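## Task

Rotate the purple-handled stopcock on the clamped Schlenk flask's side arm to its closed position, where the handle lies crosswise to the side arm. The flask has to stay clamped just as it started, the stopper has to remain seated in the neck, and the stand must not be moved. Breaking the glass means failure.

## Robot and tools

Robot: two arms, left_arm and right_arm, each on its own carriage (left_rail, right_rail) sharing one floor track. The track runs along y at x = 0. left_rail is always the one at larger y. Each arm base sits at x = 0, y = its carriage position_m, z = 0.04 m, and faces +x. left_arm's gripper fingers are rigid. right_arm's fingers can fold when a part is held near the palm or a fingertip is pushed into a surface, so grip near the fingertips with that hand.

Scene frame: fixed to the table. Table top is z = 0, +z up, +x is the direction the arms face, +y is to their left. The table edge is at x = 0.17 m. Reported end_effector_position is in metres, end_effector_quat_wxyz is orientation, velocities in m/s and rad/s. Reported poses can be off by a few cm. The gripper's fingers point along its own +z and close along its own y; the reported point lies between the closed pads, with tips roughly 33 mm further out.

execute_actions: takes "actions", a list run in order, plus optional "cameras" (list of names, [] for none). Each action may hold "rows", "steps", "until", and rail commands. A row is 18 numbers, each in [-1, 1], always for both arms: left dx, dy, dz, rx, ry, rz, gripper position, force_limit, speed, then the same nine for the right arm. dx..rz are offsets, not poses: counted from that arm's Hand target as it was when the action began, expressed in the Hand target's own axes. 1.0 equals 0.6 m of translation or 180 degrees; rx, ry, rz form a single rotation vector. Every row in an action is measured from the same start, and the next action starts from the new Hand target, so repeating an offset adds motion. Up to 15 rows; each lasts one control step (1/30 s). "steps" is 1 to 450 (default 15); after the last row the arm keeps heading to that row's target. All-zero pose numbers re-command the current Hand target. Ramp offsets gradually for smooth motion. The controller clips each step to 150 mm and 16 degrees from the measured pose.

Gripper numbers: position +1 = open (140 mm), about -0.8 = pads touching, -1 = close until blocked. force_limit -1..+1 sets squeeze (roughly 14 N to 58 N); speed -1..+1 sets finger speed (about 30 to 250 mm/s); faster closing grips harder. To keep a gripper unchanged, resend its last three numbers (0 is a real command). object_status: 0 moving, 1 blocked while opening, 2 blocked while closing (gripped), 3 reached target or pads met. position_measured is in counts (3 open, 230 pads meeting).

Rails: in an action, {"left_rail": {"position_m": ..., "speed_m_s": ..., "acceleration_factor": ...}} sets an absolute track position (left -0.8..1.5 m, right -1.5..0.8 m), top speed 0.01..1 m/s, acceleration scale 0.1..1; {"stop": true} brakes. Follow with {"steps": n, "until": {"left_rail": {"position_status": ["!=", "moving"]}}}. Keep carriages about 0.78 m apart or more. Row targets ride with their carriage. Status words: moving, done, stopped, contact_stop, time_out, stopped_with_arm, stopped_for_other_arm, stopped_for_other_carriage; position_answer taken or not_taken. Out-of-range values reject the whole call.

move: "target" is one 18-number row or a list of up to 15, all offsets from the same Hand targets (same scale and axes as rows). Straight-line paths, ending together, capped at 10 s. "speed" 0.002..0.5 m/s (default 0.25; turns up to twice that in rad/s). "blend" in metres rounds corners in a list. "stop_force" 3..40 N ends an arm's path when its wrist sensor feels that much push against the motion; unreliable when the gripper rotates, and omit it when backing off a contact. "zero" (default true) re-zeros before the move. "blocking": false returns early; then use wait or stop before new rows or moves. Result adds a move: line (done, off_target, moving, held, fault) and limits (paced, held).

wait: "seconds" 0..10, robot holds last commands. stop: brakes a running move. zoom_image: "camera" and "region" [x0, y0, x1, y1] in pixels, at most 504x504. zero_wrist_force: "arm". finished_scene: "scene" 1 or 2, irreversible.

Results: Joint positions per arm (rail m, then six joints rad), Joint velocities, joint torques, Wrist force/torque in the end effector's axes, Hand target, Tool commands, gripper status. Cameras: cam_high, cam_bench_left, cam_bench_mid, cam_bench_right, cam_left_wrist, cam_right_wrist, each 896x504.

Cautions: the flask is fragile glass; approach slowly, turn the tap handle without levering the flask, clamp or stopper. Don't pull the stopper or shift the stand. Anything leaving the table fails the scene. Wrist joints fault at 26.3 N m contact torque, others at 141 N m; about 150 N external force causes a 10 s arm stop. Avoid arm-to-arm contact, hard hits, excessive twist on the gripper, and long stretched holds (motors overheat at 85 °C). Confirm the carriage has arrived before moving to scene points or finishing.

Each tool is called after ">>>" by a JSON object that holds its "api" and its "payload", one argument or row to a line.

## Session

>>> {"api": "execute_actions", "payload": {
  "actions": []
}}

Scene clock: 0.00 s.
left_arm: end_effector_position=(+0.3456, +0.8387, +0.5800) position_measured=3 object_status=3 end_effector_quat_wxyz=(+0.000, +1.000, +0.000, +0.000) | right_arm: end_effector_position=(+0.3456, -1.1254, +0.5800) position_measured=3 object_status=3 end_effector_quat_wxyz=(+0.000, +1.000, +0.000, +0.000)
Joint positions: left_arm=[0.811 -0.316 -1.725 0.971 -0.816 -1.571 2.826] | right_arm=[-1.153 -0.316 -1.725 0.971 -0.816 -1.571 2.826]
Joint velocities: within noise
Joint torques (N m): no reading
Wrist force (N): no reading
Wrist torque (N m): no reading
Wrist force, peak (N): no reading
Hand target: left_arm +0.3456, +0.8387, +0.5800; +0.000, +1.000, +0.000, +0.000 | right_arm +0.3456, -1.1254, +0.5800; +0.000, +1.000, +0.000, +0.000
Tool commands: left_gripper/position=+1.0 left_gripper/force_limit=+1.0 left_gripper/speed=+1.0 right_gripper/position=+1.0 right_gripper/force_limit=+1.0 right_gripper/speed=+1.0
left_rail: position_m=0.811 position_status=done
right_rail: position_m=-1.153 position_status=done

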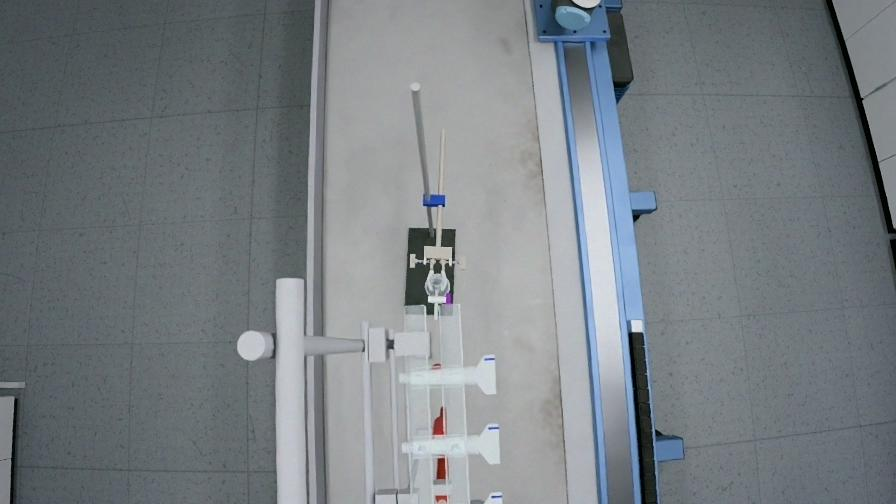

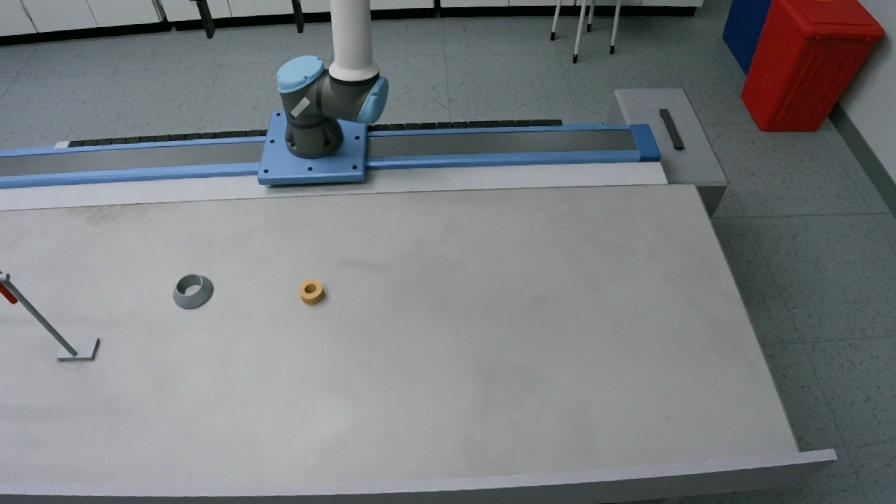

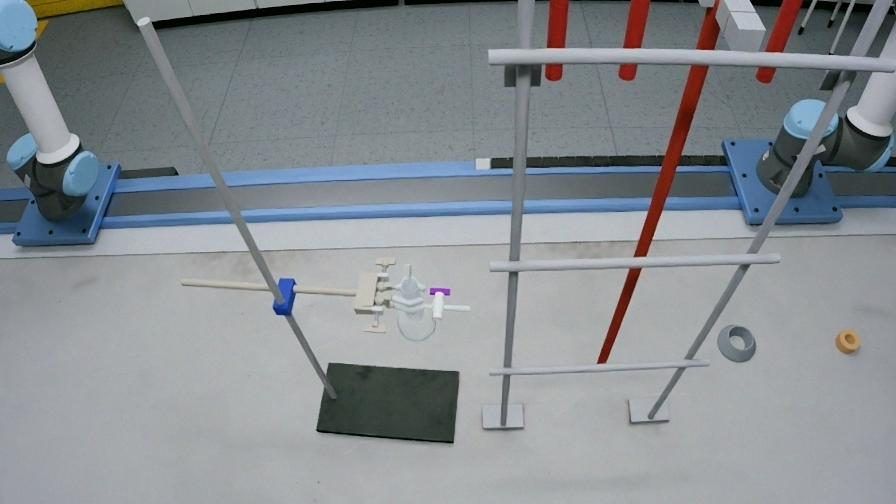

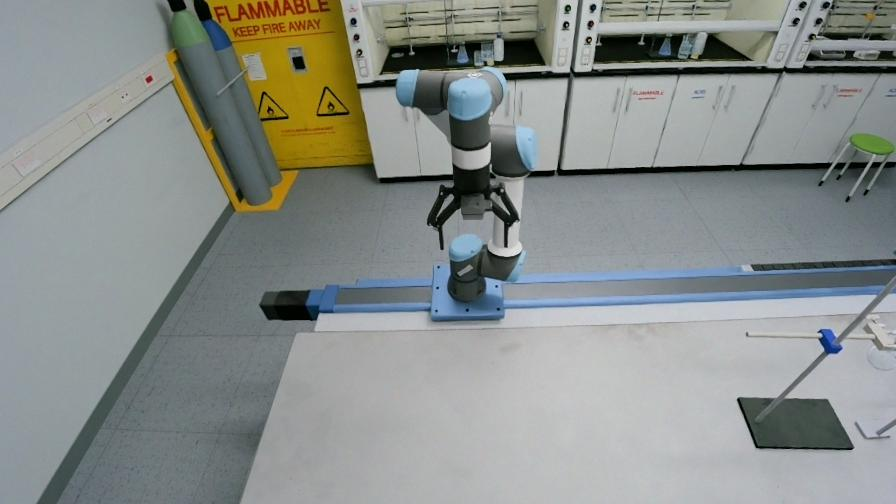

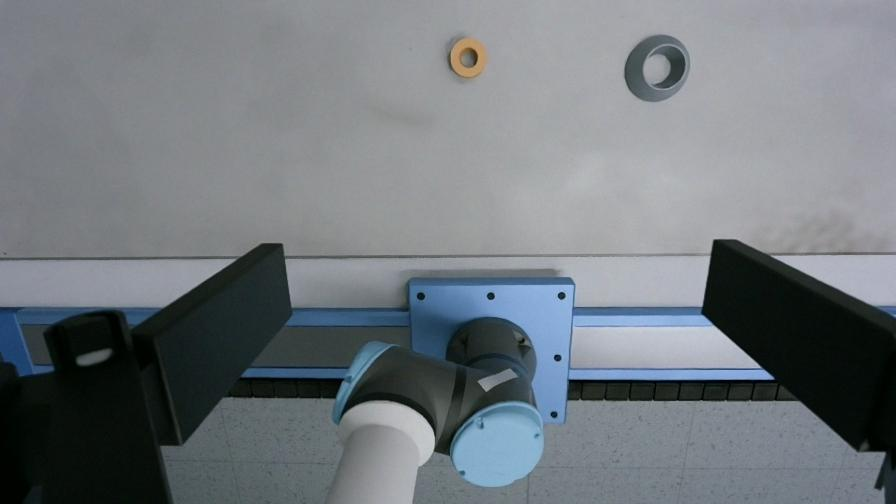

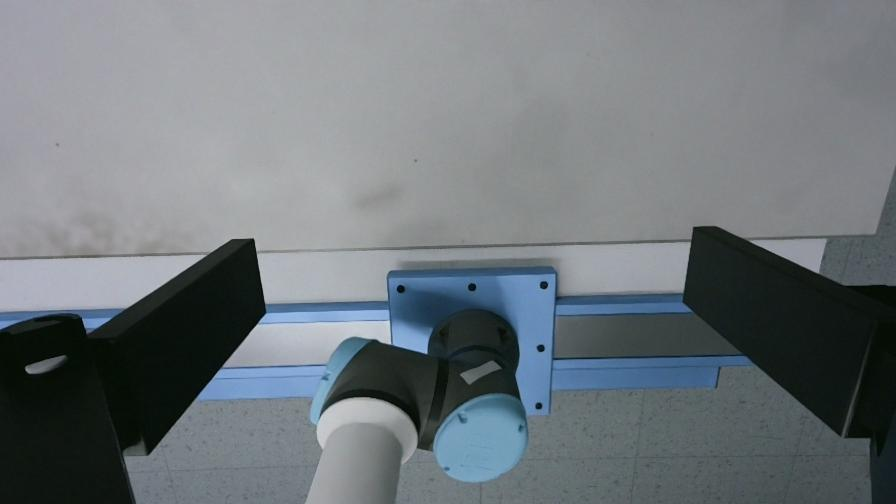

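>>> {"api": "zoom_image", "payload": {
  "camera": "cam_bench_mid",
  "region": [340, 240, 500, 360]
}}

>>> {"api": "zoom_image", "payload": {
  "camera": "cam_high",
  "region": [390, 230, 500, 330]
}}

>>> {"api": "zoom_image", "payload": {
  "camera": "cam_bench_mid",
  "region": [120, 0, 560, 504]
}}

Scaled by 3.150.

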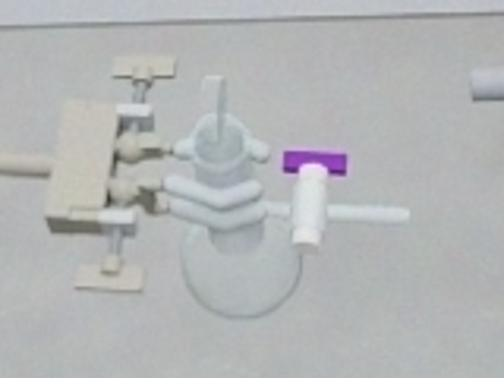

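Scaled by 4.582.

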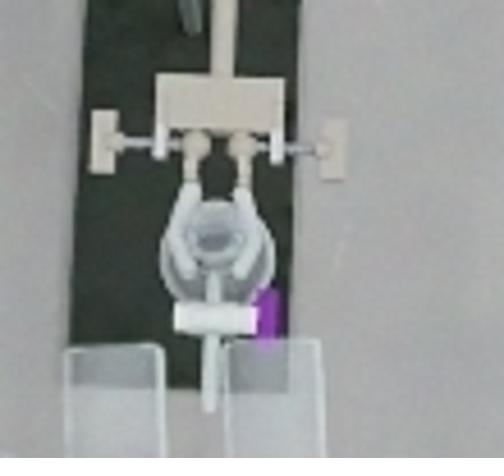

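Scaled by 1.000.

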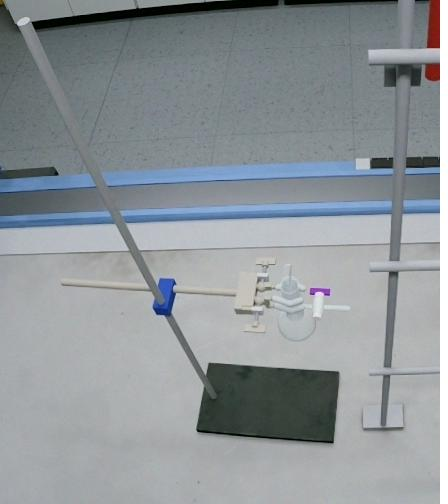

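>>> {"api": "zoom_image", "payload": {
  "camera": "cam_bench_mid",
  "region": [415, 275, 480, 325]
}}

>>> {"api": "zoom_image", "payload": {
  "camera": "cam_high",
  "region": [415, 260, 470, 320]
}}

>>> {"api": "zoom_image", "payload": {
  "camera": "cam_high",
  "region": [220, 220, 560, 504]
}}

Scaled by 7.754.

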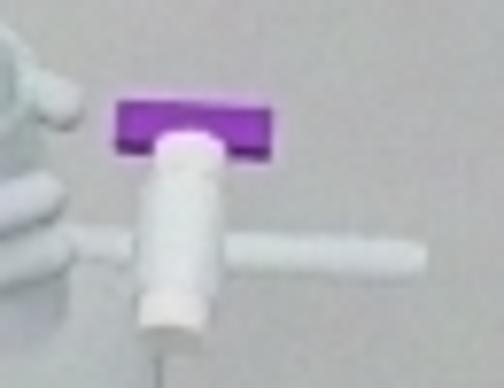

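Scaled by 8.400.

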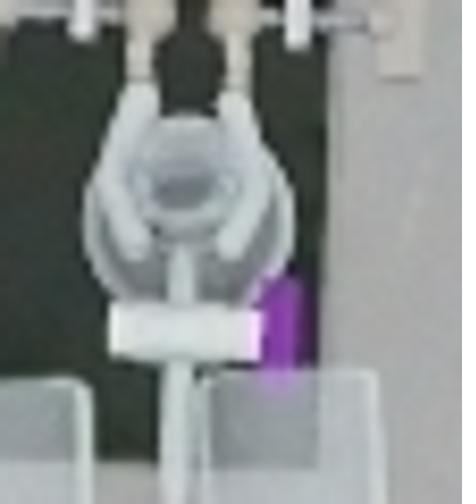

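Scaled by 1.482.

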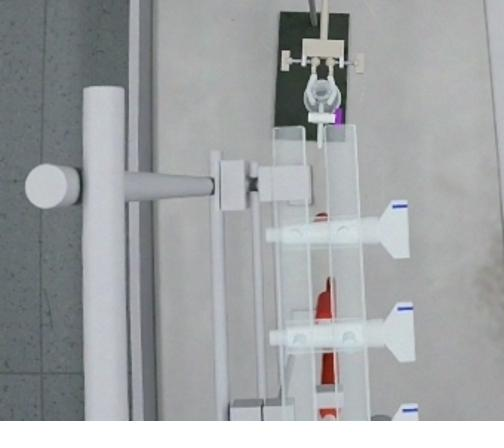

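>>> {"api": "zoom_image", "payload": {
  "camera": "cam_high",
  "region": [220, 260, 520, 430]
}}

>>> {"api": "zoom_image", "payload": {
  "camera": "cam_high",
  "region": [340, 300, 520, 400]
}}

>>> {"api": "zoom_image", "payload": {
  "camera": "cam_bench_mid",
  "region": [470, 0, 896, 240]
}}

Scaled by 1.680.

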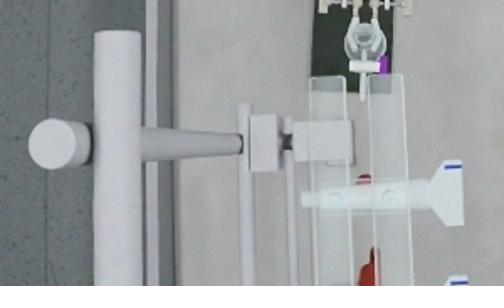

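Scaled by 2.800.

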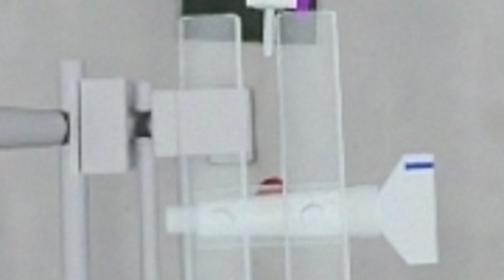

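Scaled by 1.183.

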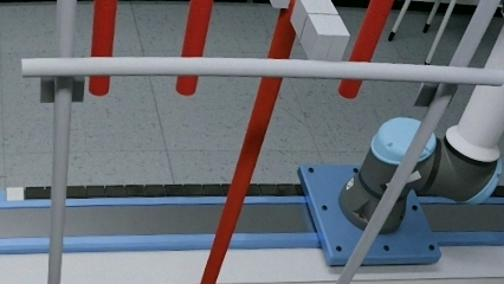

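>>> {"api": "move", "payload": {
  "target": [0, -0.4205, 0.2333, 0, 0.5, 0, -0.45, -1, 0, 0, 0, 0, 0, 0, 0, 1, 1, 1],
  "speed": 0.3,
  "cameras": ["cam_left_wrist"]
}}

Scene clock: 32.47 s.
left_arm: end_effector_position=(+0.3456, +1.0910, +0.4400) position_measured=186 object_status=3 end_effector_quat_wxyz=(+0.000, +0.707, +0.000, +0.707) | right_arm: end_effector_position=(+0.3456, -1.1254, +0.5800) position_measured=3 object_status=3 end_effector_quat_wxyz=(+0.000, +1.000, +0.000, +0.000)
Joint positions: left_arm=[0.811 0.955 -1.617 2.437 -3.961 -2.526 3.142] | right_arm=[-1.153 -0.316 -1.725 0.971 -0.816 -1.571 2.826]
Joint velocities: within noise
Joint torques (N m): left_arm=[11.19 -8.46 -28.15 -3.23 -1.58 -2.04] | right_arm=[0.75 -12.53 -16.57 -3.89 0.14 0.13]
Wrist force (N): left_arm=[4.0 -2.2 5.3] | right_arm=[0.4 -0.1 -0.3]
Wrist torque (N m): left_arm=[-0.90 0.00 0.46] | right_arm=[-0.01 -0.07 -0.01]
Wrist force, peak (N): left_arm=[4.0 -2.3 5.5] | right_arm=[0.7 0.5 -0.2]
Hand target: left_arm +0.3456, +1.0910, +0.4400; +0.000, +0.707, +0.000, +0.707 | right_arm +0.3456, -1.1254, +0.5800; +0.000, +1.000, +0.000, +0.000
Off the commanded pose: left_arm 0.000 m, 0 deg | right_arm 0.000 m, 0 deg.
left_rail: position_m=0.811 position_status=done
right_rail: position_m=-1.153 position_status=done
move: done
camera_calibration:
cam_left_wrist: T_world_to_cam=[[0.0470923, -0.998537, -0.0265771, 1.10097], [-0.297335, 0.0113878, -0.954705, 0.525962], [0.953611, 0.0528616, -0.296364, -0.113982], [0, 0, 0, 1]] pos_world=[0.213234, 1.0994, 0.497619]
Images, in order (width x height): cam_left_wrist 896x504.

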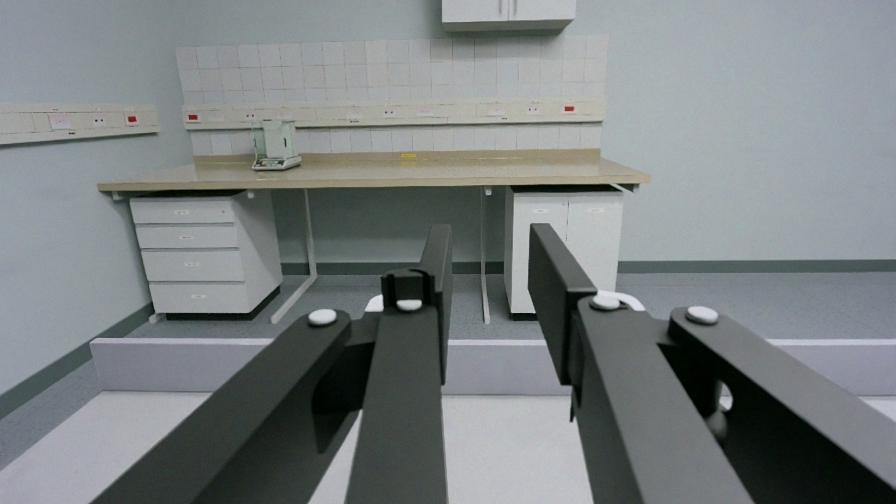

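>>> {"api": "execute_actions", "payload": {
  "actions": [
    {"left_rail": {"position_m": -0.355, "speed_m_s": 0.8, "acceleration_factor": 0.6}, "right_rail": {"position_m": -1.4, "speed_m_s": 0.5, "acceleration_factor": 0.6}, "steps": 300, "until": {"all": {"status": "ended"}}}
  ]
}}

Scene clock: 35.50 s.
left_arm: end_effector_position=(+0.3456, -0.0754, +0.4400) position_measured=186 object_status=3 end_effector_quat_wxyz=(+0.000, +0.707, +0.000, +0.707) | right_arm: end_effector_position=(+0.3456, -1.3728, +0.5800) position_measured=3 object_status=3 end_effector_quat_wxyz=(+0.000, +1.000, +0.000, +0.000)
Joint positions: left_arm=[-0.355 0.955 -1.617 2.437 -3.962 -2.526 3.142] | right_arm=[-1.4 -0.316 -1.725 0.971 -0.816 -1.571 2.826]
Joint velocities: within noise
Joint torques (N m): left_arm=[7.46 -13.36 -10.43 -1.67 1.55 -1.71] | right_arm=[0.93 -12.57 -15.47 -3.62 0.06 0.15]
Wrist force (N): left_arm=[3.8 -2.2 5.2] | right_arm=[0.3 0.4 -0.1]
Wrist torque (N m): left_arm=[-0.90 0.03 0.45] | right_arm=[0.09 -0.06 -0.01]
Wrist force, peak (N): left_arm=[3.9 -4.5 5.1] | right_arm=[0.1 2.0 0.0]
Hand target: left_arm +0.3456, -0.0754, +0.4400; +0.000, +0.707, +0.000, +0.707 | right_arm +0.3456, -1.3728, +0.5800; +0.000, +1.000, +0.000, +0.000
Tool commands: left_gripper/position=-0.45 left_gripper/force_limit=-1.0 left_gripper/speed=+0.0 right_gripper/position=+1.0 right_gripper/force_limit=+1.0 right_gripper/speed=+1.0
Off the commanded pose: left_arm 0.000 m, 0 deg | right_arm 0.000 m, 0 deg.
left_rail: position_m=-0.355 speed_m_s=0.80 position_status=done
right_rail: position_m=-1.400 speed_m_s=0.50 position_status=done
camera_calibration:
cam_left_wrist: T_world_to_cam=[[0.0470758, -0.998538, -0.0265704, -0.0637244], [-0.297191, 0.0113943, -0.95475, 0.53922], [0.953657, 0.0528421, -0.29622, -0.052407], [0, 0, 0, 1]] pos_world=[0.213229, -0.067006, 0.497603]
cam_right_wrist: T_world_to_cam=[[-0.0312721, -0.999466, 0.00943001, -1.35478], [-0.949092, 0.032652, 0.313303, 0.203338], [-0.313443, 0.000847703, -0.949607, 0.805011], [0, 0, 0, 1]] pos_world=[0.402945, -1.36138, 0.713513]

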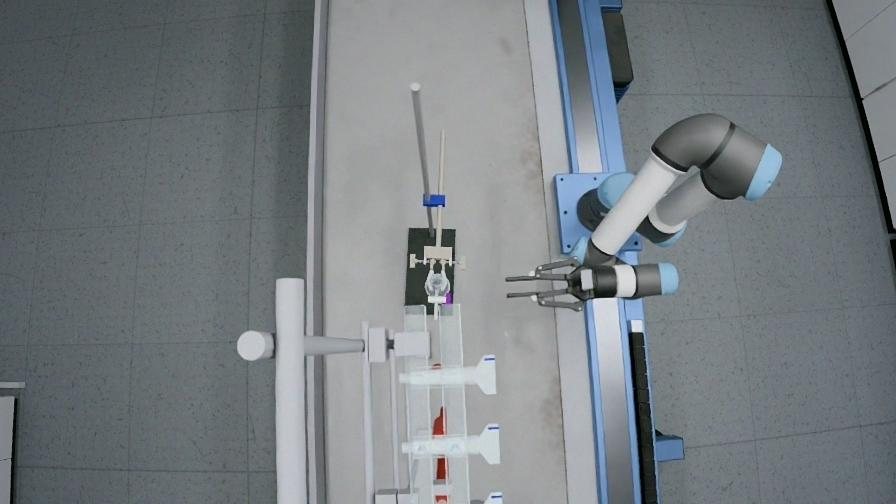

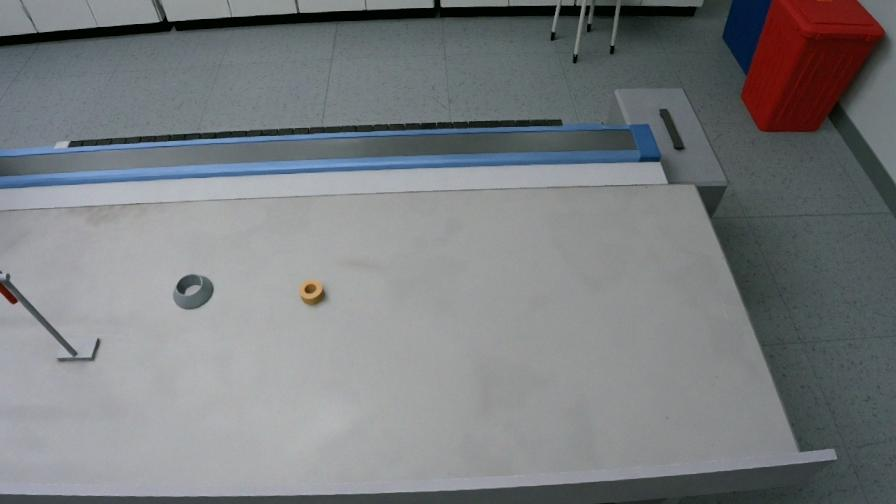

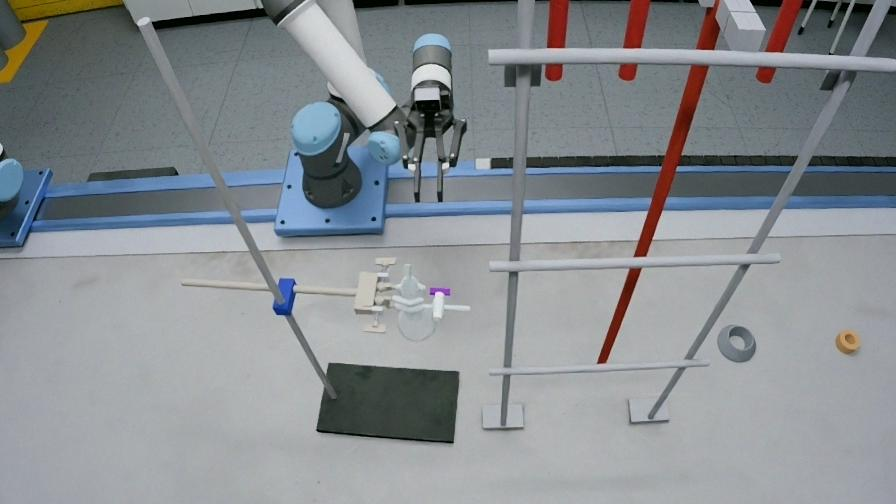

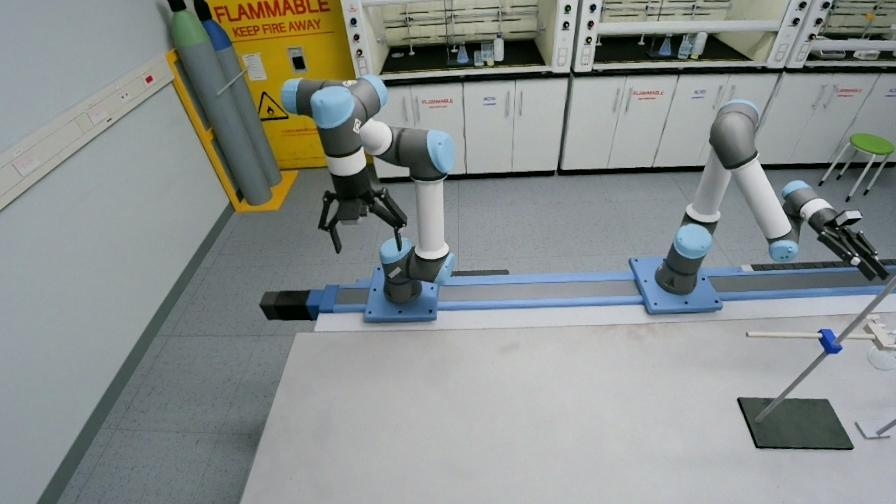

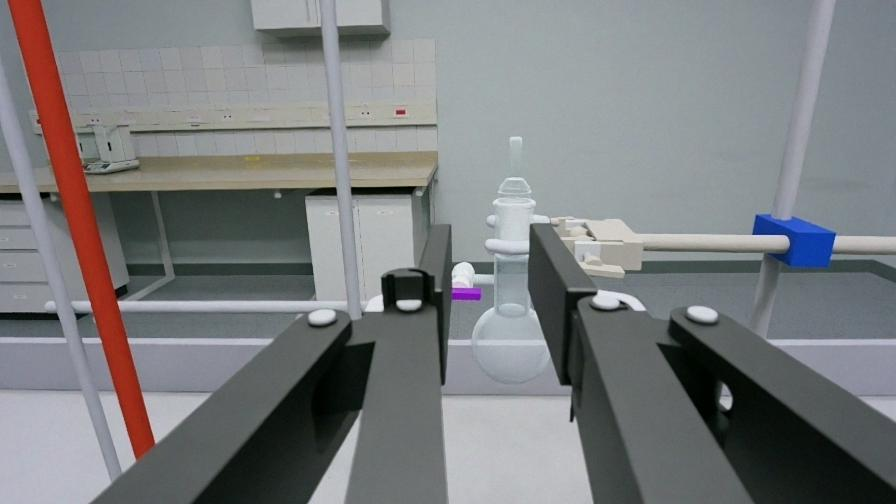

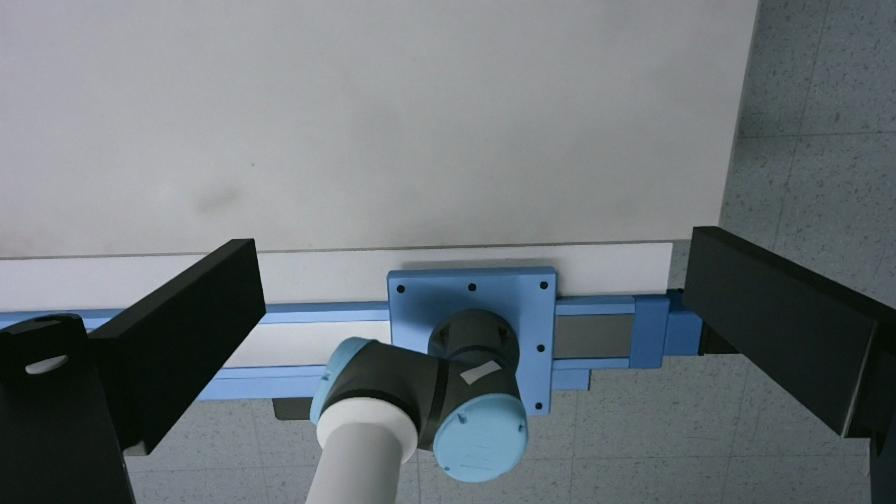

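>>> {"api": "zoom_image", "payload": {
  "camera": "cam_left_wrist",
  "region": [420, 120, 660, 400]
}}

>>> {"api": "zoom_image", "payload": {
  "camera": "cam_high",
  "region": [400, 230, 660, 340]
}}

>>> {"api": "zoom_image", "payload": {
  "camera": "cam_bench_mid",
  "region": [340, 90, 520, 350]
}}

Scaled by 1.800.

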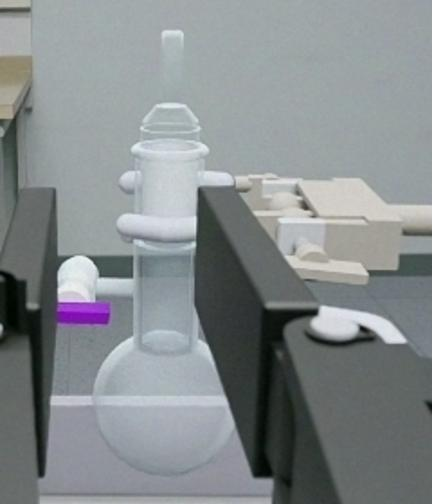

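Scaled by 1.938.

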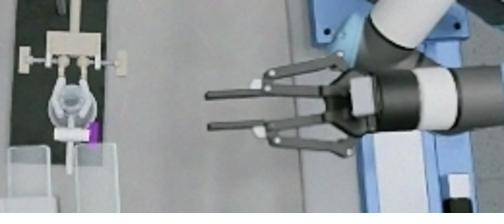

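Scaled by 1.938.

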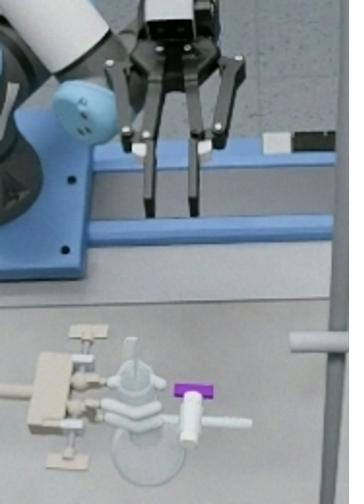

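>>> {"api": "zoom_image", "payload": {
  "camera": "cam_high",
  "region": [418, 280, 462, 324]
}}

>>> {"api": "zoom_image", "payload": {
  "camera": "cam_bench_mid",
  "region": [420, 275, 480, 330]
}}

>>> {"api": "zoom_image", "payload": {
  "camera": "cam_left_wrist",
  "region": [430, 230, 530, 330]
}}

Scaled by 11.455.

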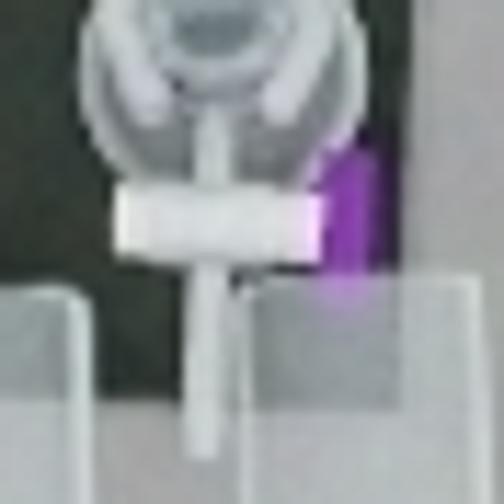

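Scaled by 8.400.

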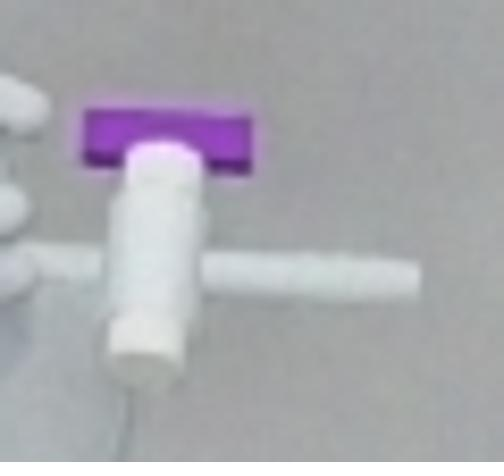

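Scaled by 5.040.

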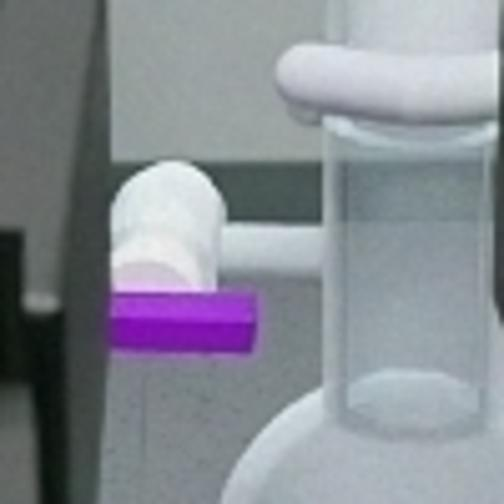

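>>> {"api": "move", "payload": {
  "target": [-0.115, -0.0373, 0.1493, -0.0192, -0.0192, -0.4998, -0.45, -1, 0, 0, 0, 0, 0, 0, 0, 1, 1, 1],
  "speed": 0.3,
  "cameras": ["cam_high", "cam_bench_mid", "cam_left_wrist"]
}}

Scene clock: 45.20 s.
left_arm: end_effector_position=(+0.4352, -0.0531, +0.3710) position_measured=186 object_status=3 end_effector_quat_wxyz=(+0.519, +0.519, +0.480, +0.480) | right_arm: end_effector_position=(+0.3456, -1.3728, +0.5800) position_measured=3 object_status=3 end_effector_quat_wxyz=(+0.000, +1.000, +0.000, +0.000)
Joint positions: left_arm=[-0.355 0.813 -1.276 2.315 -4.18 -2.46 1.571] | right_arm=[-1.4 -0.316 -1.725 0.971 -0.816 -1.571 2.826]
Joint velocities: within noise
Joint torques (N m): left_arm=[-11.78 -19.09 -24.61 -3.97 1.62 -1.4] | right_arm=[0.66 -13.24 -15.14 -3.53 0.08 0.2]
Wrist force (N): left_arm=[1.2 0.7 3.5] | right_arm=[0.0 -0.2 -0.5]
Wrist torque (N m): left_arm=[-0.83 0.16 -0.52] | right_arm=[-0.04 0.01 -0.01]
Wrist force, peak (N): left_arm=[4.0 -2.3 5.6] | right_arm=[-0.3 0.5 -0.4]
Hand target: left_arm +0.4352, -0.0531, +0.3710; +0.519, +0.519, +0.480, +0.480 | right_arm +0.3456, -1.3728, +0.5800; +0.000, +1.000, +0.000, +0.000
Off the commanded pose: left_arm 0.000 m, 0 deg | right_arm 0.000 m, 0 deg.
left_rail: position_m=-0.355 speed_m_s=0.80 position_status=done
right_rail: position_m=-1.400 speed_m_s=0.50 position_status=done
move: done
camera_calibration:
cam_left_wrist: T_world_to_cam=[[0.0449682, -0.0300158, 0.998537, -0.375472], [-0.369584, -0.929129, -0.0112855, 0.131229], [0.928108, -0.368536, -0.0528747, -0.260987], [0, 0, 0, 1]] pos_world=[0.307609, 0.0144749, 0.362605]
Images, in order (width x height): cam_high 896x504, cam_bench_mid 896x504, cam_left_wrist 896x504.

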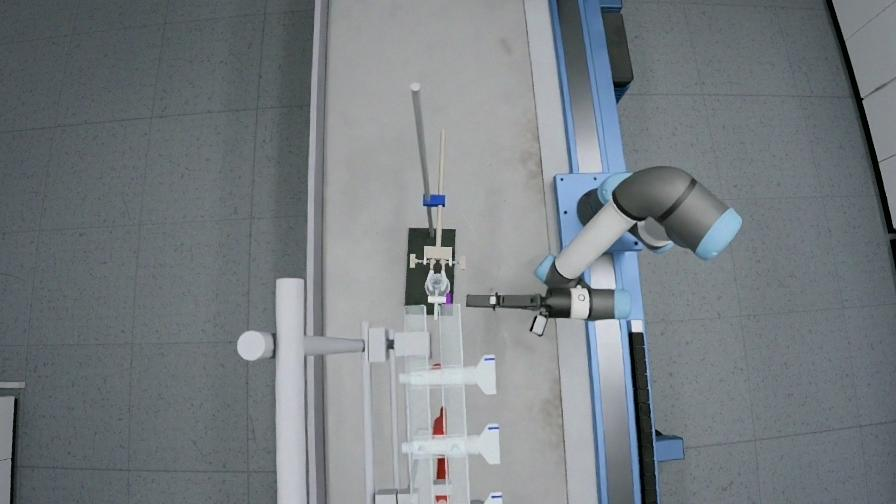

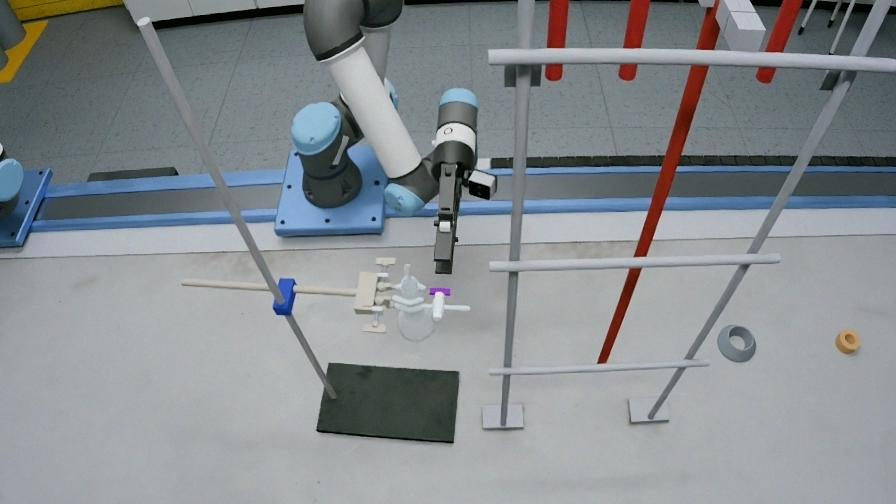

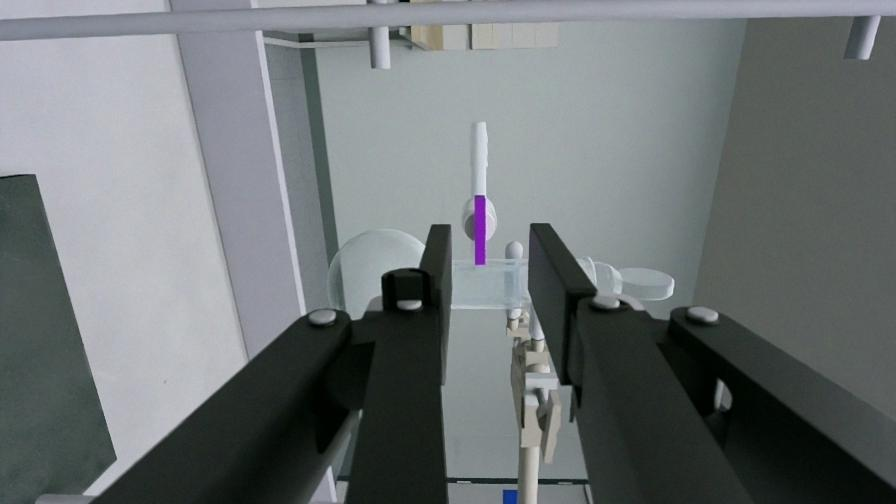

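>>> {"api": "zoom_image", "payload": {
  "camera": "cam_left_wrist",
  "region": [420, 170, 560, 290]
}}

>>> {"api": "zoom_image", "payload": {
  "camera": "cam_high",
  "region": [420, 270, 500, 330]
}}

>>> {"api": "zoom_image", "payload": {
  "camera": "cam_bench_mid",
  "region": [400, 230, 500, 330]
}}

Scaled by 3.600.

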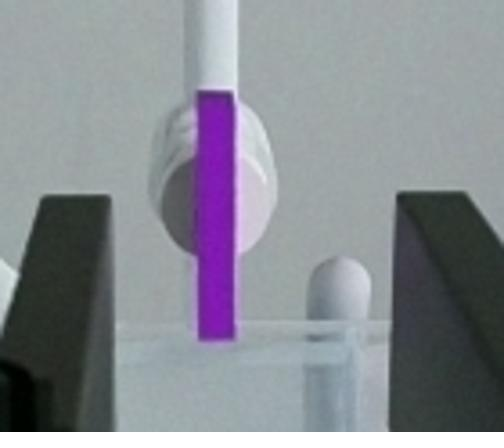

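Scaled by 6.300.

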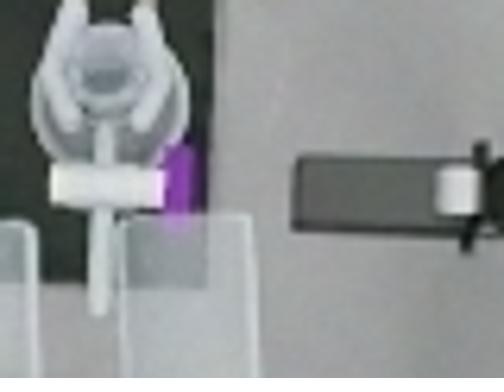

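Scaled by 5.040.

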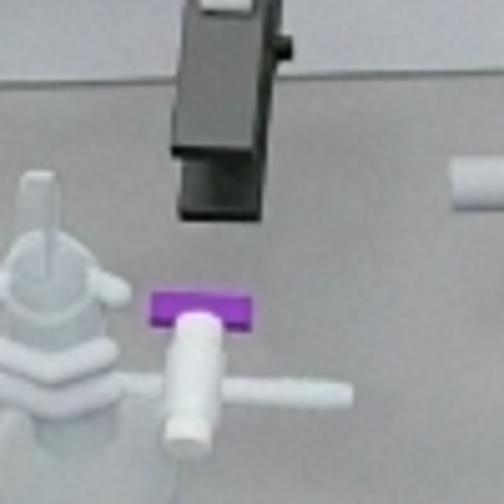

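>>> {"api": "move", "payload": {
  "target": [-0.003, -0.0052, 0.045, 0, 0, 0, -0.45, -1, 0, 0, 0, 0, 0, 0, 0, 1, 1, 1],
  "speed": 0.05,
  "stop_force": 8,
  "cameras": ["cam_high", "cam_bench_mid", "cam_left_wrist"]
}}

>>> {"api": "zoom_image", "payload": {
  "camera": "cam_left_wrist",
  "region": [420, 150, 560, 290]
}}

>>> {"api": "zoom_image", "payload": {
  "camera": "cam_high",
  "region": [420, 270, 500, 330]
}}

>>> {"api": "zoom_image", "payload": {
  "camera": "cam_bench_mid",
  "region": [400, 230, 500, 330]
}}

Scene clock: 56.10 s.
left_arm: end_effector_position=(+0.4620, -0.0569, +0.3679) position_measured=186 object_status=3 end_effector_quat_wxyz=(+0.519, +0.519, +0.480, +0.480) | right_arm: end_effector_position=(+0.3456, -1.3728, +0.5800) position_measured=3 object_status=3 end_effector_quat_wxyz=(+0.000, +1.000, +0.000, +0.000)
Joint positions: left_arm=[-0.355 0.746 -1.256 2.296 -4.182 -2.394 1.571] | right_arm=[-1.4 -0.316 -1.725 0.971 -0.816 -1.571 2.826]
Joint velocities: within noise
Joint torques (N m): left_arm=[-11.99 -19.73 -23.22 -3.71 1.58 -1.79] | right_arm=[1.88 -13.61 -15.24 -3.11 0.11 0.21]
Wrist force (N): left_arm=[1.4 0.4 3.2] | right_arm=[-0.3 0.0 0.0]
Wrist torque (N m): left_arm=[-0.89 0.11 -0.52] | right_arm=[0.01 0.07 0.00]
Wrist force, peak (N): left_arm=[1.5 0.8 3.8] | right_arm=[0.6 0.5 0.0]
Hand target: left_arm +0.4620, -0.0569, +0.3679; +0.519, +0.519, +0.480, +0.480 | right_arm +0.3456, -1.3728, +0.5800; +0.000, +1.000, +0.000, +0.000
Off the commanded pose: left_arm 0.000 m, 0 deg | right_arm 0.000 m, 0 deg.
left_rail: position_m=-0.355 speed_m_s=0.80 position_status=done
right_rail: position_m=-1.400 speed_m_s=0.50 position_status=done
move: done
camera_calibration:
cam_left_wrist: T_world_to_cam=[[0.044907, -0.0298766, 0.998544, -0.373639], [-0.369586, -0.929129, -0.0111785, 0.137466], [0.928111, -0.368546, -0.0527664, -0.287483], [0, 0, 0, 1]] pos_world=[0.334401, 0.0106098, 0.359462]
Images, in order (width x height): cam_high 896x504, cam_bench_mid 896x504, cam_left_wrist 896x504.

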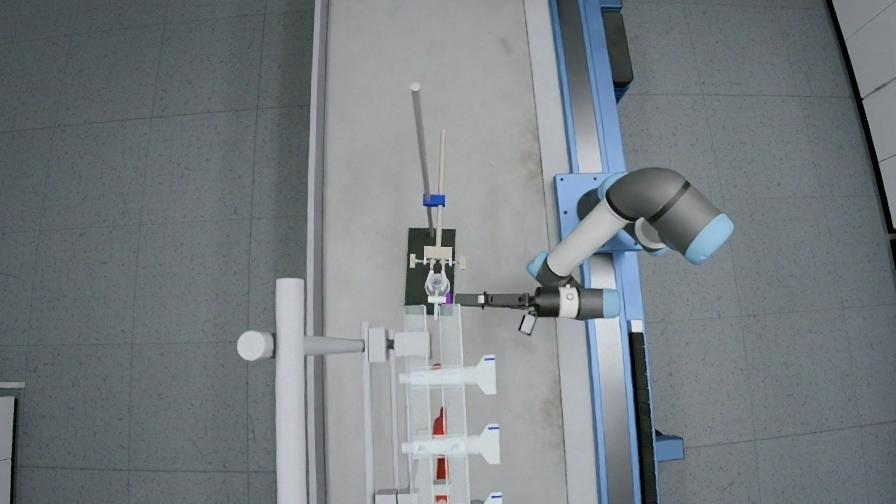

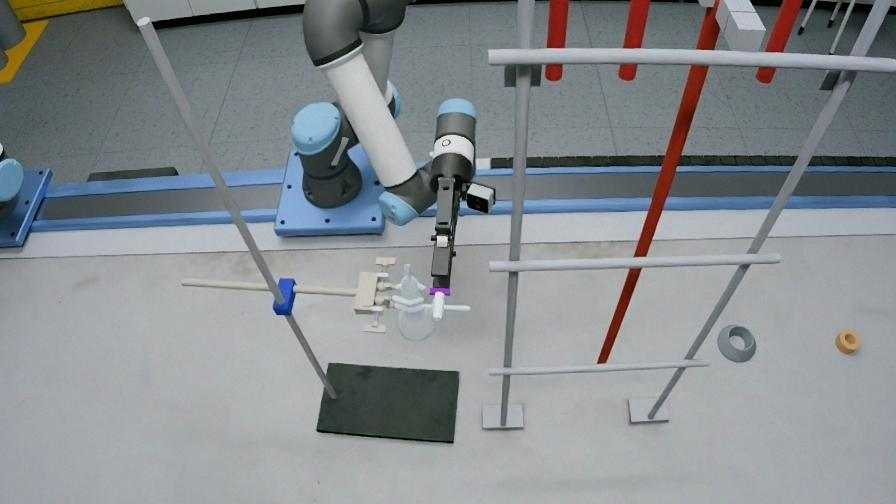

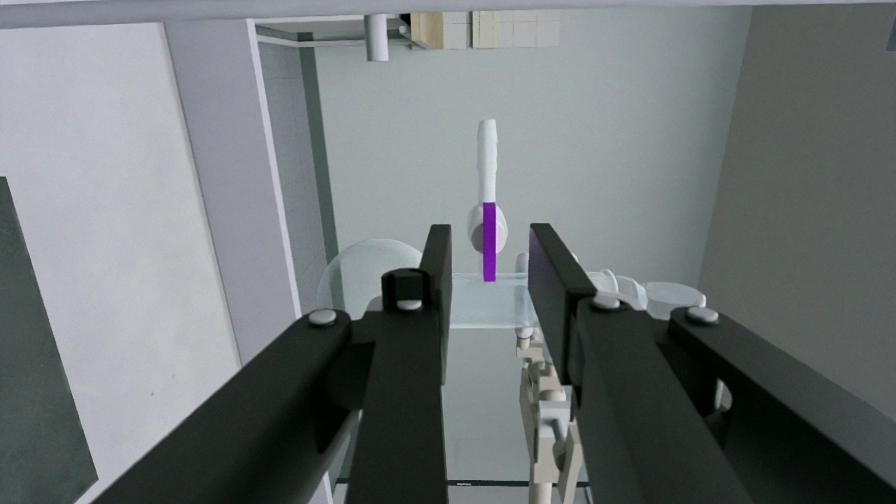

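Scaled by 3.600.

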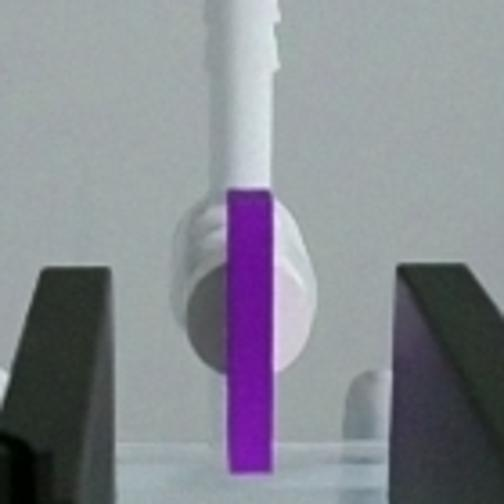

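Scaled by 6.300.

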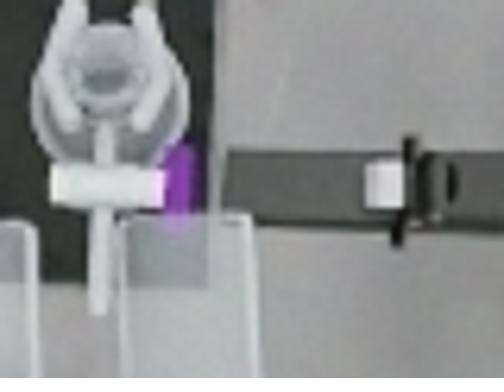

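Scaled by 5.040.

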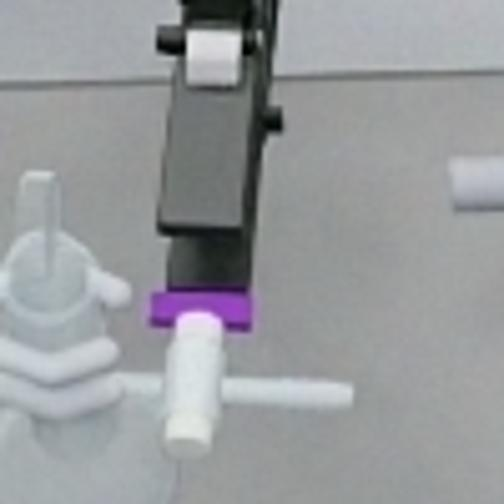

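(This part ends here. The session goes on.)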